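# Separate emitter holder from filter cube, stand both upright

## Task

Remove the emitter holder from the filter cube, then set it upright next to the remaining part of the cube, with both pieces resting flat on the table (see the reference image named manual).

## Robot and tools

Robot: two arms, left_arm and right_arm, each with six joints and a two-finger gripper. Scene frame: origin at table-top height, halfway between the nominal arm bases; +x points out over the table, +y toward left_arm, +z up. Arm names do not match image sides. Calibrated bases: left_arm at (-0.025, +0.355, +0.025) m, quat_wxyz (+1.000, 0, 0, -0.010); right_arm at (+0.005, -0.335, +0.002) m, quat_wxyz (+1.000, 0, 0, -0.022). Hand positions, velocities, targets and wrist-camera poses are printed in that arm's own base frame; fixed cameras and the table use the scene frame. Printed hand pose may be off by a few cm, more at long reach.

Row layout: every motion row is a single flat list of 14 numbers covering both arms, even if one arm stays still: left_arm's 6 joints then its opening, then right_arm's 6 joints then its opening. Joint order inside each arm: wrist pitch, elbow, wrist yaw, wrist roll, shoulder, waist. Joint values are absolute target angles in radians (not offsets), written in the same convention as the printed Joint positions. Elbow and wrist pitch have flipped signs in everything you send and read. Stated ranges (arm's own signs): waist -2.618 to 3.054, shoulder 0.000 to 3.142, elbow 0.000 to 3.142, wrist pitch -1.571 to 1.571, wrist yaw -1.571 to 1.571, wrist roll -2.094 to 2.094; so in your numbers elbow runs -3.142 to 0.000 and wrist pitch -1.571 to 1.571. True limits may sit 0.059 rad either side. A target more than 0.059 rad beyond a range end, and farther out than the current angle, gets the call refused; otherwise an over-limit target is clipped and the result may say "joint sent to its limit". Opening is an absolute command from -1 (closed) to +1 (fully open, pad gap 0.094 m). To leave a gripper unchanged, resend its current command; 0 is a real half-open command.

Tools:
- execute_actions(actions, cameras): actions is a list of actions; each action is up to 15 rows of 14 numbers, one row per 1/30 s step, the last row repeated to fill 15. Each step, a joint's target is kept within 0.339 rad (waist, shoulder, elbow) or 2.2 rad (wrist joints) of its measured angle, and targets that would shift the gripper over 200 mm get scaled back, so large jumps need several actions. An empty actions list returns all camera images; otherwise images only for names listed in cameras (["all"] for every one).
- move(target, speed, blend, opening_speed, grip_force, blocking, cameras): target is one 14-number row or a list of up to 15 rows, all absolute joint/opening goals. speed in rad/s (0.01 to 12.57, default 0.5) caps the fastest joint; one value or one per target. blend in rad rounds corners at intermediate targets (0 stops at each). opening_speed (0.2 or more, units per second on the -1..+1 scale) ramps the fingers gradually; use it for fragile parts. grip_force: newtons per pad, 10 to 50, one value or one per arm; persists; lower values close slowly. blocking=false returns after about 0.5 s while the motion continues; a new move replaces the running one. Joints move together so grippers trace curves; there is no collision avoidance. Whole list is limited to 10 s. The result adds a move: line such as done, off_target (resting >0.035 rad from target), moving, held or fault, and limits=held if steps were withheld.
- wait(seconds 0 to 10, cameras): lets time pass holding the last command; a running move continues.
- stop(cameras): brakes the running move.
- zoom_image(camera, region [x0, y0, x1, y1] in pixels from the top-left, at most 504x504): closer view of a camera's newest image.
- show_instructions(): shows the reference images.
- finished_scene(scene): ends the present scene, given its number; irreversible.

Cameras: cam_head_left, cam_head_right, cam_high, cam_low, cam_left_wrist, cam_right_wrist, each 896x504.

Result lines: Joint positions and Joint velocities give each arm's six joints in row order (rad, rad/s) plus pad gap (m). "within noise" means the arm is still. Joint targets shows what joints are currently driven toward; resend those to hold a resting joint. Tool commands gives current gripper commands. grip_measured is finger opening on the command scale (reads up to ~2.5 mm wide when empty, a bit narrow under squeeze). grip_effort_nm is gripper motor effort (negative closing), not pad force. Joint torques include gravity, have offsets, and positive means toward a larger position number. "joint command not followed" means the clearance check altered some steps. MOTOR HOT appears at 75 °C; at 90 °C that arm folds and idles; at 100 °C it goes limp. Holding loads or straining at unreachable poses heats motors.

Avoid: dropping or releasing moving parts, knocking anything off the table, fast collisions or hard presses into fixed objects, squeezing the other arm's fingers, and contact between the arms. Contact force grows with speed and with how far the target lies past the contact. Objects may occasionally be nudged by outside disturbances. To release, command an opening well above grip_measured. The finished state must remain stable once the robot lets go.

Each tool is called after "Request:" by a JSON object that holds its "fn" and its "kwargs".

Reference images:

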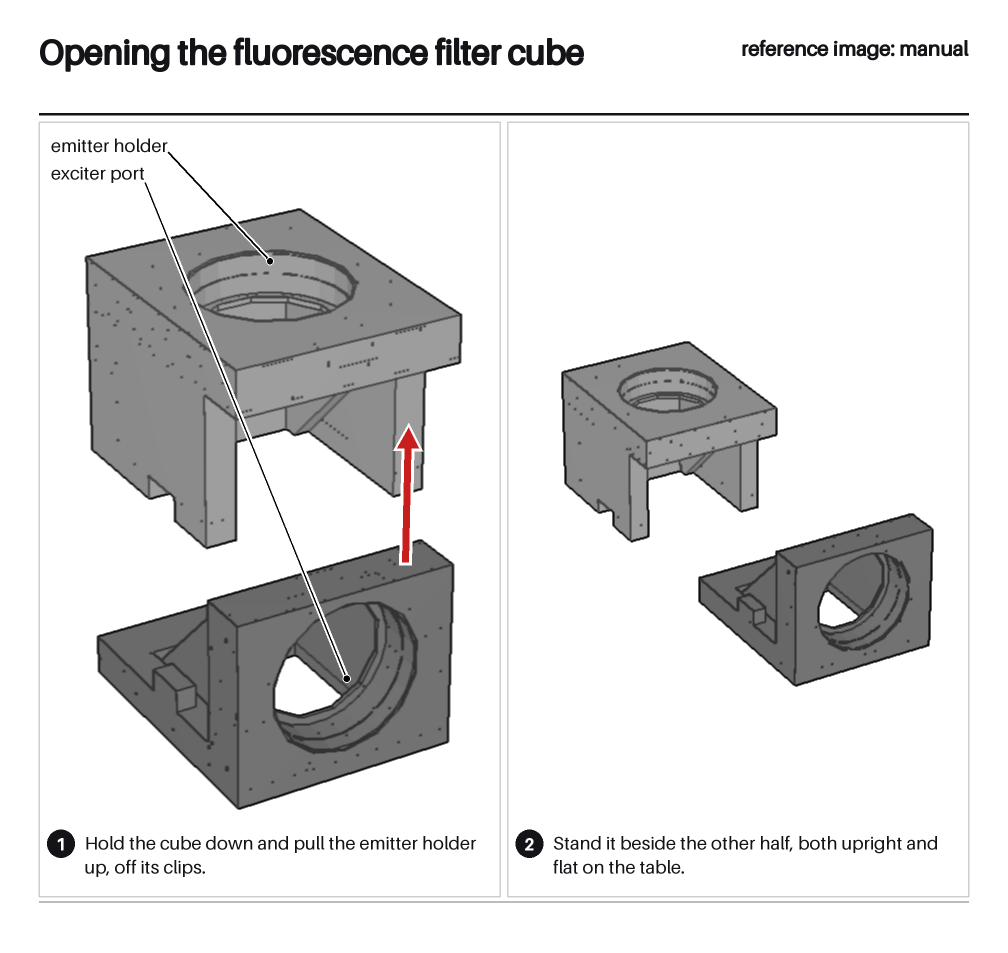

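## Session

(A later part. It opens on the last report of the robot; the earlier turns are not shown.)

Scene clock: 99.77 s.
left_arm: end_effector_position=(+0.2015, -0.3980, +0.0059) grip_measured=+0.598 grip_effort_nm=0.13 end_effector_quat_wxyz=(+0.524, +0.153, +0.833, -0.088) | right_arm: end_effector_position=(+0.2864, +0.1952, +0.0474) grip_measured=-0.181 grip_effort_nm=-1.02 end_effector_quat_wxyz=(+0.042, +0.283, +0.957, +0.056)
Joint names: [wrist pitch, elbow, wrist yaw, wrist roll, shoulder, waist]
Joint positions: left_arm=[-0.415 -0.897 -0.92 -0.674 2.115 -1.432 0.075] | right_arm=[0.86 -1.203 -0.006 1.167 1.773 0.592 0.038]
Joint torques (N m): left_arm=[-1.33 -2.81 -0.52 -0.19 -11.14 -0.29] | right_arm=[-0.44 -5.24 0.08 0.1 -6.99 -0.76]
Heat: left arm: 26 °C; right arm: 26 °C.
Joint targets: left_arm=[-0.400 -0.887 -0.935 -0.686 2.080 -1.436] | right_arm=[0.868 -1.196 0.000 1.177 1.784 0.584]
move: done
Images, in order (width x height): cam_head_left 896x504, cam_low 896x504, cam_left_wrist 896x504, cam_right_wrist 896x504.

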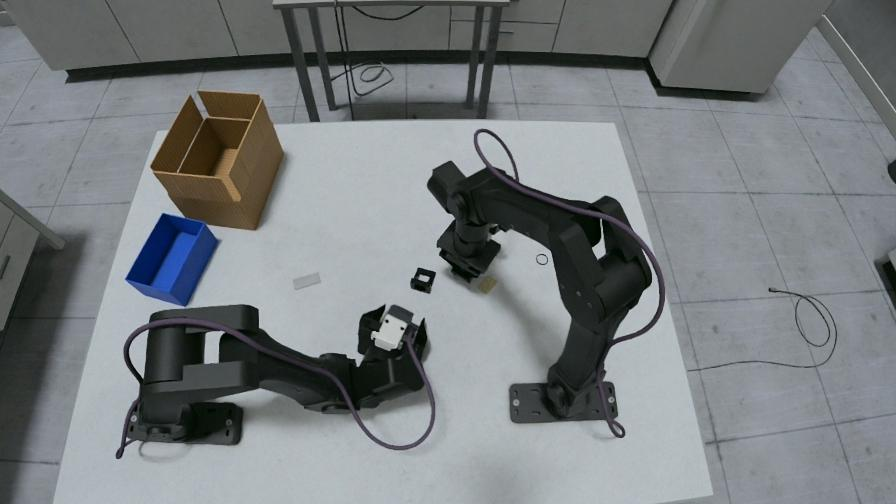

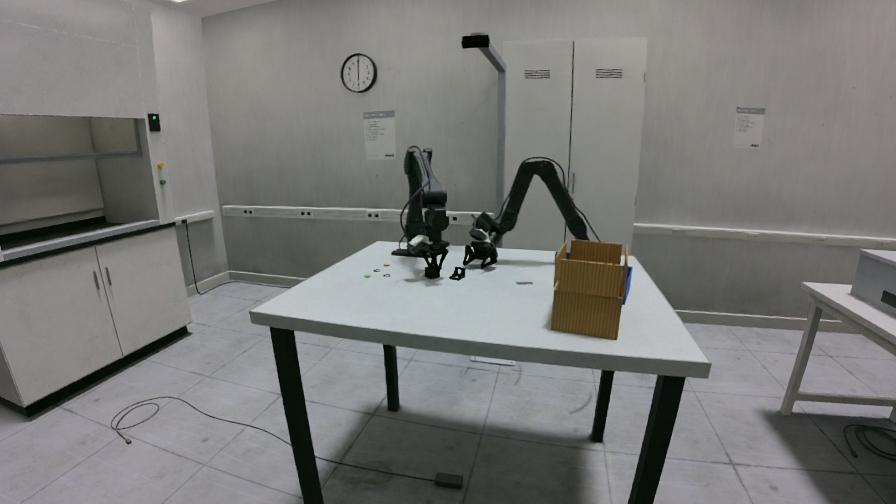

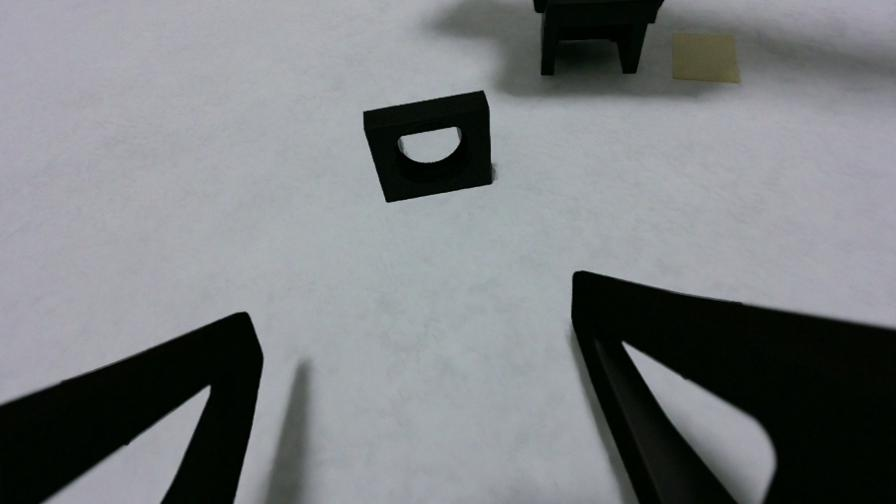

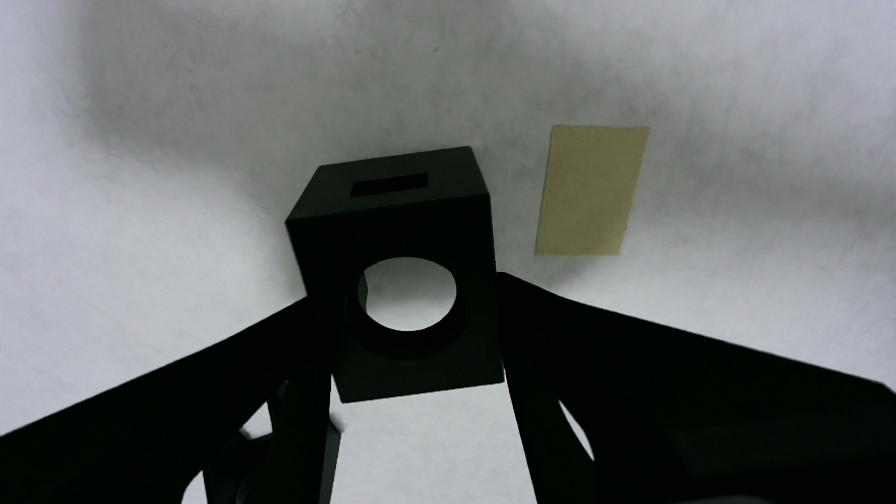

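Request:
{"fn": "move", "kwargs": {"target": [-0.4, -0.8868, -0.9356, -0.686, 2.08, -1.436, 0.6, 0.842, -1.18, 0, 1.177, 1.794, 0.584, -0.32], "speed": 0.03, "cameras": ["cam_left_wrist", "cam_right_wrist", "cam_low"]}}

Request:
{"fn": "zoom_image", "kwargs": {"camera": "cam_low", "region": [410, 250, 480, 290]}}

Request:
{"fn": "zoom_image", "kwargs": {"camera": "cam_left_wrist", "region": [480, 0, 760, 120]}}

Scene clock: 101.77 s.
left_arm: end_effector_position=(+0.2015, -0.3979, +0.0058) grip_measured=+0.598 grip_effort_nm=0.14 end_effector_quat_wxyz=(+0.524, +0.153, +0.833, -0.087) | right_arm: end_effector_position=(+0.2874, +0.1959, +0.0436) grip_measured=-0.181 grip_effort_nm=-1.02 end_effector_quat_wxyz=(+0.044, +0.283, +0.956, +0.058)
Joint names: [wrist pitch, elbow, wrist yaw, wrist roll, shoulder, waist]
Joint positions: left_arm=[-0.414 -0.897 -0.92 -0.675 2.115 -1.432 0.075] | right_arm=[0.838 -1.191 -0.006 1.168 1.777 0.592 0.038]
Joint torques (N m): left_arm=[-1.32 -2.81 -0.5 -0.16 -11.17 -0.28] | right_arm=[-0.52 -4.78 0.06 0.07 -6.54 -0.73]
Heat: left arm: 26 °C; right arm: 26 °C.
Joint targets: left_arm=[-0.400 -0.887 -0.936 -0.686 2.080 -1.436] | right_arm=[0.842 -1.180 0.000 1.177 1.794 0.584]
move: done
Images, in order (width x height): cam_low 896x504, cam_left_wrist 896x504, cam_right_wrist 896x504.

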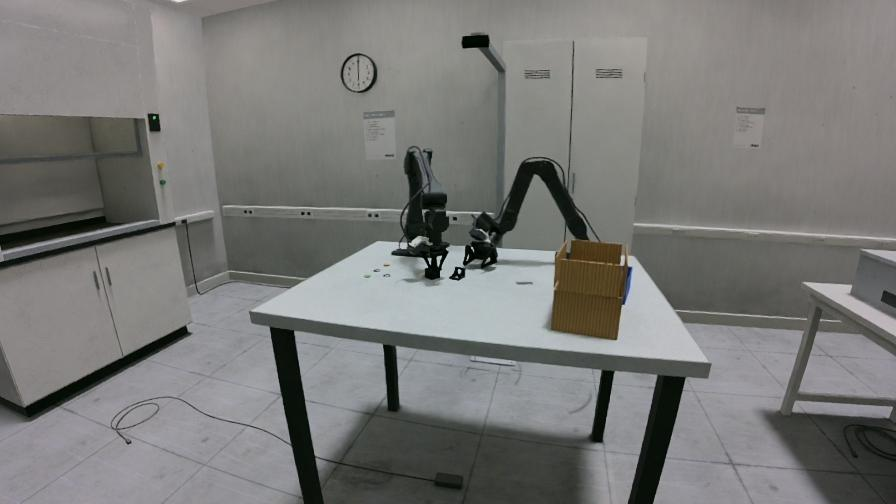

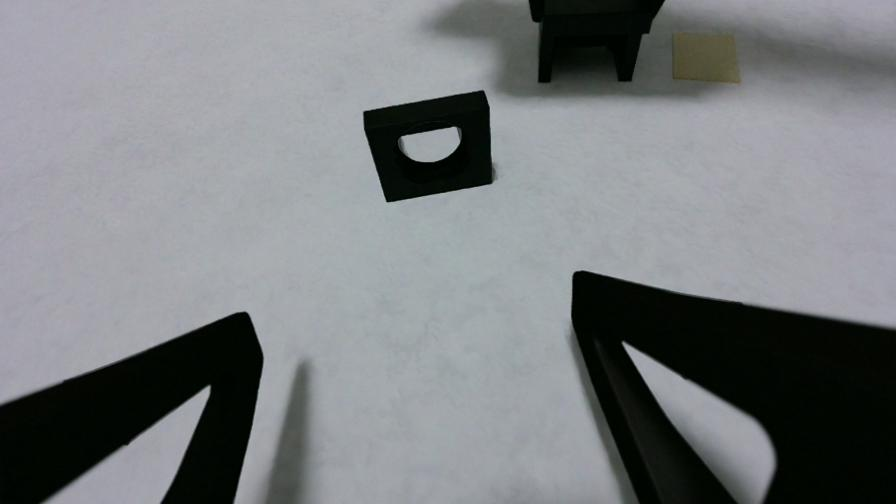

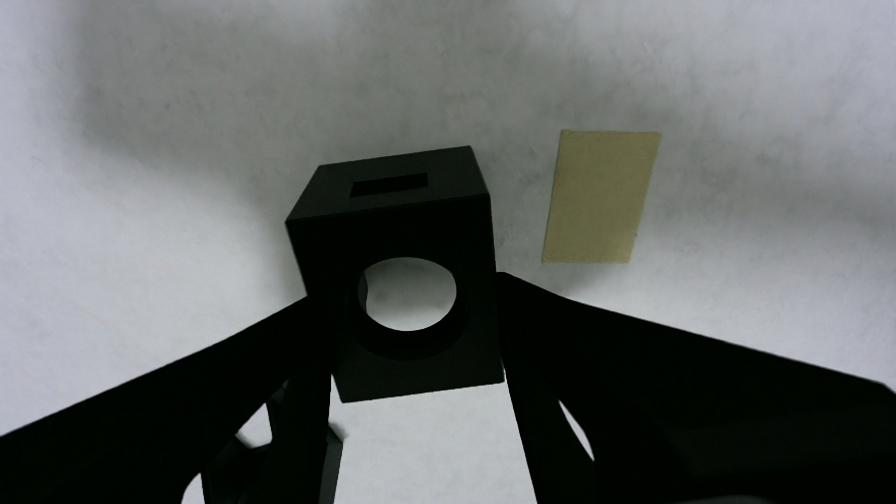

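Scaled by 7.200 from the camera's 896x504 image, which has a finer 1280x720 frame.

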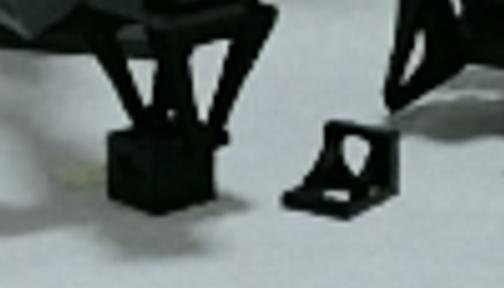

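Scaled by 1.800 from the camera's 896x504 image, which has a finer 1280x720 frame.

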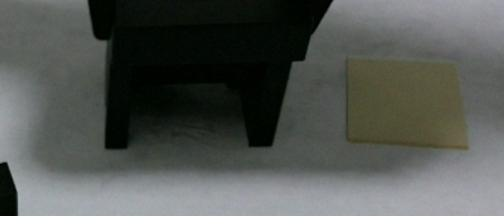

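Request:
{"fn": "move", "kwargs": {"target": [-0.4, -0.8868, -0.9356, -0.686, 2.08, -1.436, 0.6, 0.826, -1.168, 0, 1.177, 1.802, 0.584, -0.32], "speed": 0.03, "cameras": ["cam_left_wrist", "cam_right_wrist"]}}

Request:
{"fn": "zoom_image", "kwargs": {"camera": "cam_left_wrist", "region": [480, 0, 760, 120]}}

Scene clock: 103.30 s.
left_arm: end_effector_position=(+0.2015, -0.3979, +0.0058) grip_measured=+0.598 grip_effort_nm=0.14 end_effector_quat_wxyz=(+0.524, +0.153, +0.833, -0.087) | right_arm: end_effector_position=(+0.2873, +0.1958, +0.0431) grip_measured=-0.181 grip_effort_nm=-1.02 end_effector_quat_wxyz=(+0.044, +0.283, +0.956, +0.058)
Joint names: [wrist pitch, elbow, wrist yaw, wrist roll, shoulder, waist]
Joint positions: left_arm=[-0.414 -0.897 -0.92 -0.675 2.115 -1.432 0.075] | right_arm=[0.836 -1.189 -0.006 1.168 1.777 0.592 0.038]
Joint torques (N m): left_arm=[-1.33 -2.8 -0.52 -0.16 -11.14 -0.32] | right_arm=[-0.65 -3.85 0.07 0.07 -5.86 -0.76]
Heat: left arm: 26 °C; right arm: 26 °C.
Joint targets: left_arm=[-0.400 -0.887 -0.936 -0.686 2.080 -1.436] | right_arm=[0.826 -1.168 0.000 1.177 1.802 0.584]
move: done
Images, in order (width x height): cam_left_wrist 896x504, cam_right_wrist 896x504.

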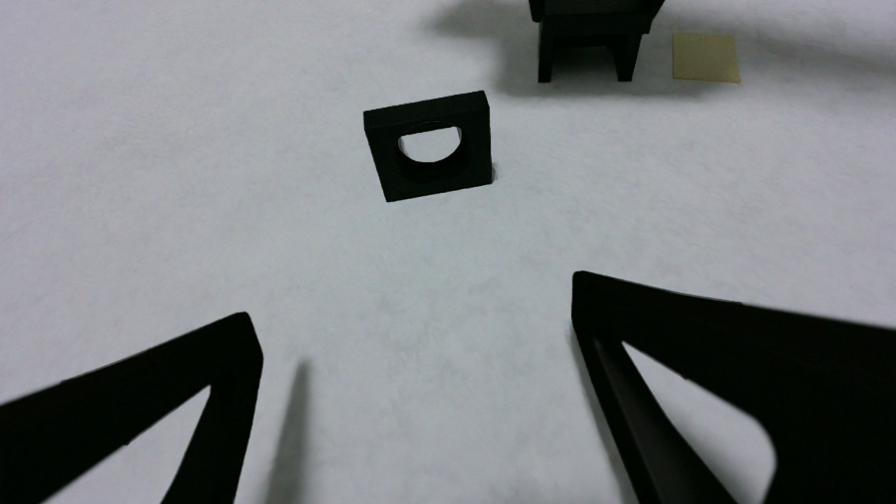

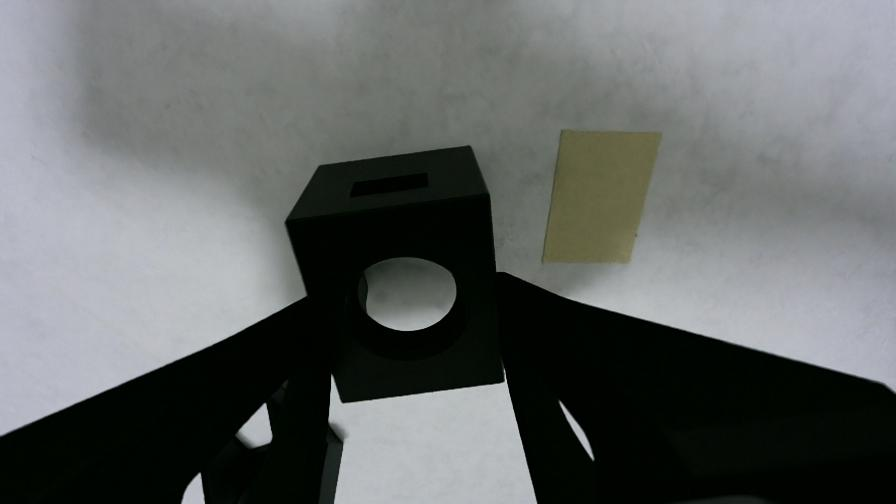

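Scaled by 1.800 from the camera's 896x504 image, which has a finer 1280x720 frame.

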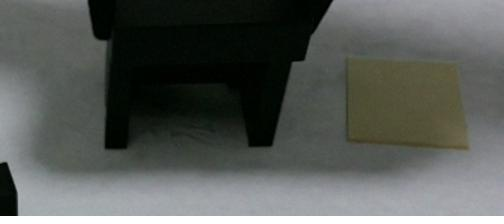

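Request:
{"fn": "move", "kwargs": {"target": [[-0.4, -0.8868, -0.9356, -0.686, 2.08, -1.436, 0.6, 0.84, -1.18, 0, 1.177, 1.794, 0.584, 0.45], [-0.4, -0.8868, -0.9356, -0.686, 2.08, -1.436, 0.6, 1.0, -1.3, 0, 1.177, 1.73, 0.584, 0.45], [-0.4, -0.8868, -0.9356, -0.686, 2.08, -1.436, 0.6, 1.163, -1.437, 0, 1.177, 1.675, 0.584, 0.45]], "speed": [0.1, 0.15, 0.3], "blend": [0, 0.05, 0], "opening_speed": 0.5, "cameras": ["all"]}}

Request:
{"fn": "zoom_image", "kwargs": {"camera": "cam_low", "region": [410, 250, 480, 290]}}

Request:
{"fn": "zoom_image", "kwargs": {"camera": "cam_head_left", "region": [390, 230, 510, 320]}}

Scene clock: 108.17 s.
left_arm: end_effector_position=(+0.2015, -0.3979, +0.0058) grip_measured=+0.598 grip_effort_nm=0.14 end_effector_quat_wxyz=(+0.524, +0.153, +0.833, -0.087) | right_arm: end_effector_position=(+0.2850, +0.1943, +0.1207) grip_measured=+0.447 grip_effort_nm=0.15 end_effector_quat_wxyz=(+0.047, +0.283, +0.956, +0.061)
Joint names: [wrist pitch, elbow, wrist yaw, wrist roll, shoulder, waist]
Joint positions: left_arm=[-0.414 -0.897 -0.92 -0.675 2.115 -1.432 0.075] | right_arm=[1.129 -1.415 -0.006 1.169 1.703 0.592 0.068]
Joint torques (N m): left_arm=[-1.33 -2.8 -0.48 -0.14 -11.15 -0.31] | right_arm=[-0.27 -8.36 0.05 0.08 -9.88 -0.68]
Heat: left arm: 26 °C; right arm: 26 °C.
Joint targets: left_arm=[-0.400 -0.887 -0.936 -0.686 2.080 -1.436] | right_arm=[1.163 -1.437 0.000 1.177 1.675 0.584]
move: done

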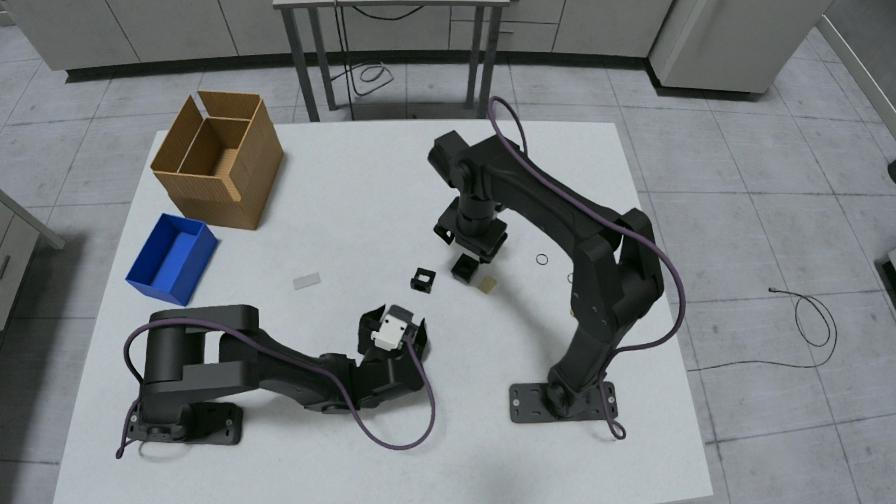

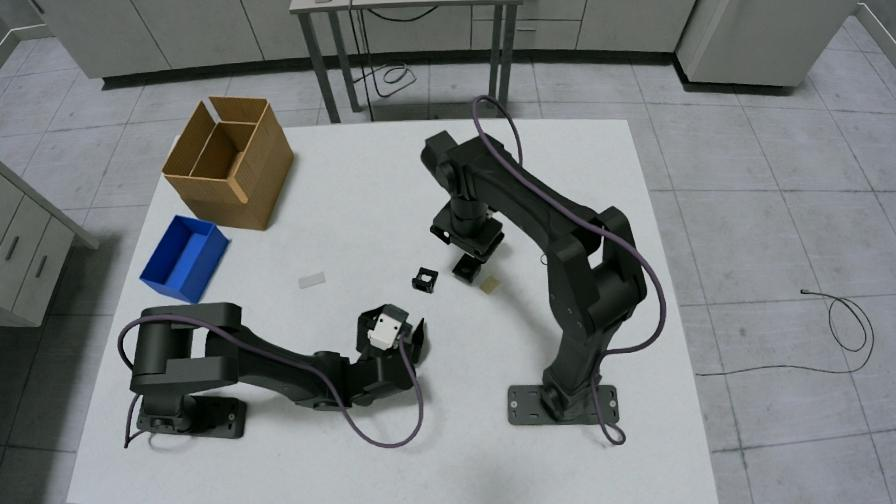

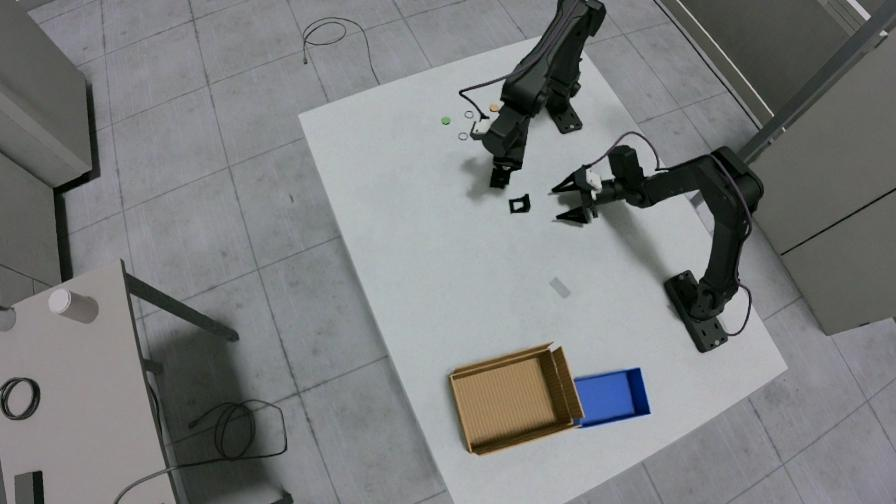

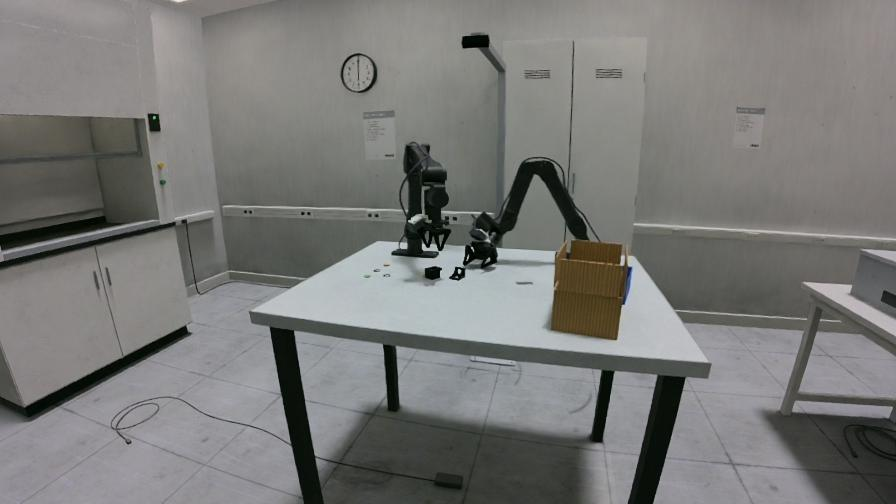

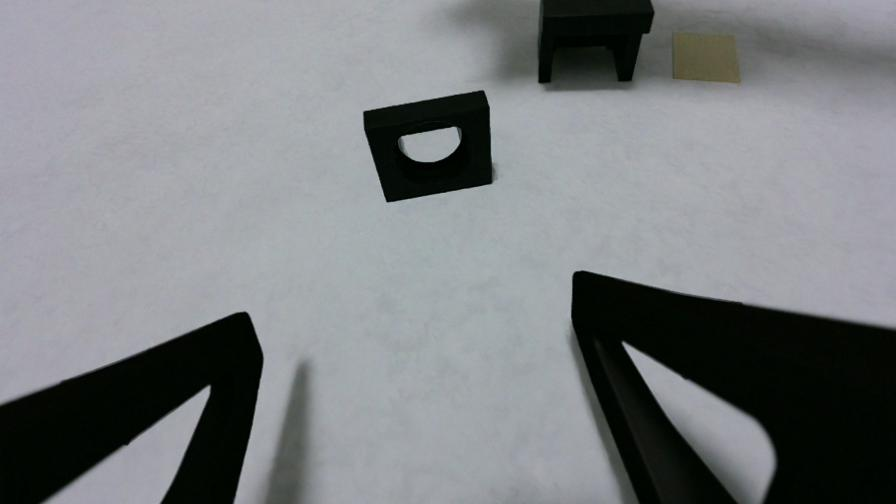

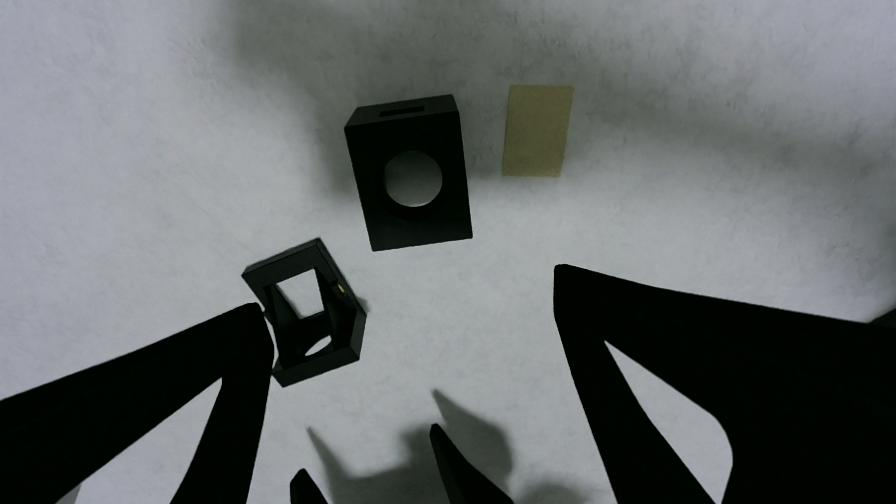

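Scaled by 7.200 from the camera's 896x504 image, which has a finer 1280x720 frame.

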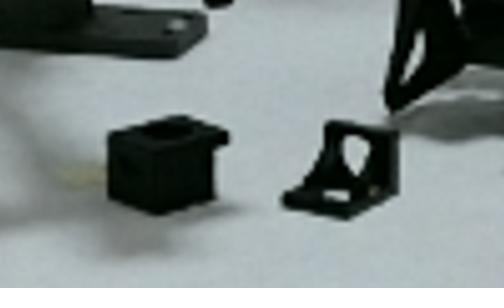

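Scaled by 4.200 from the camera's 896x504 image, which has a finer 1280x720 frame.

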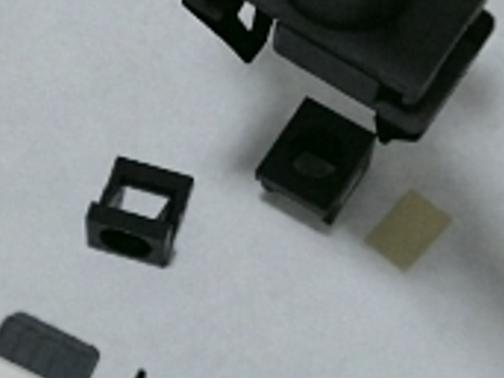

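Request:
{"fn": "finished_scene", "kwargs": {"scene": 1}}

The scene is finished: the task was done.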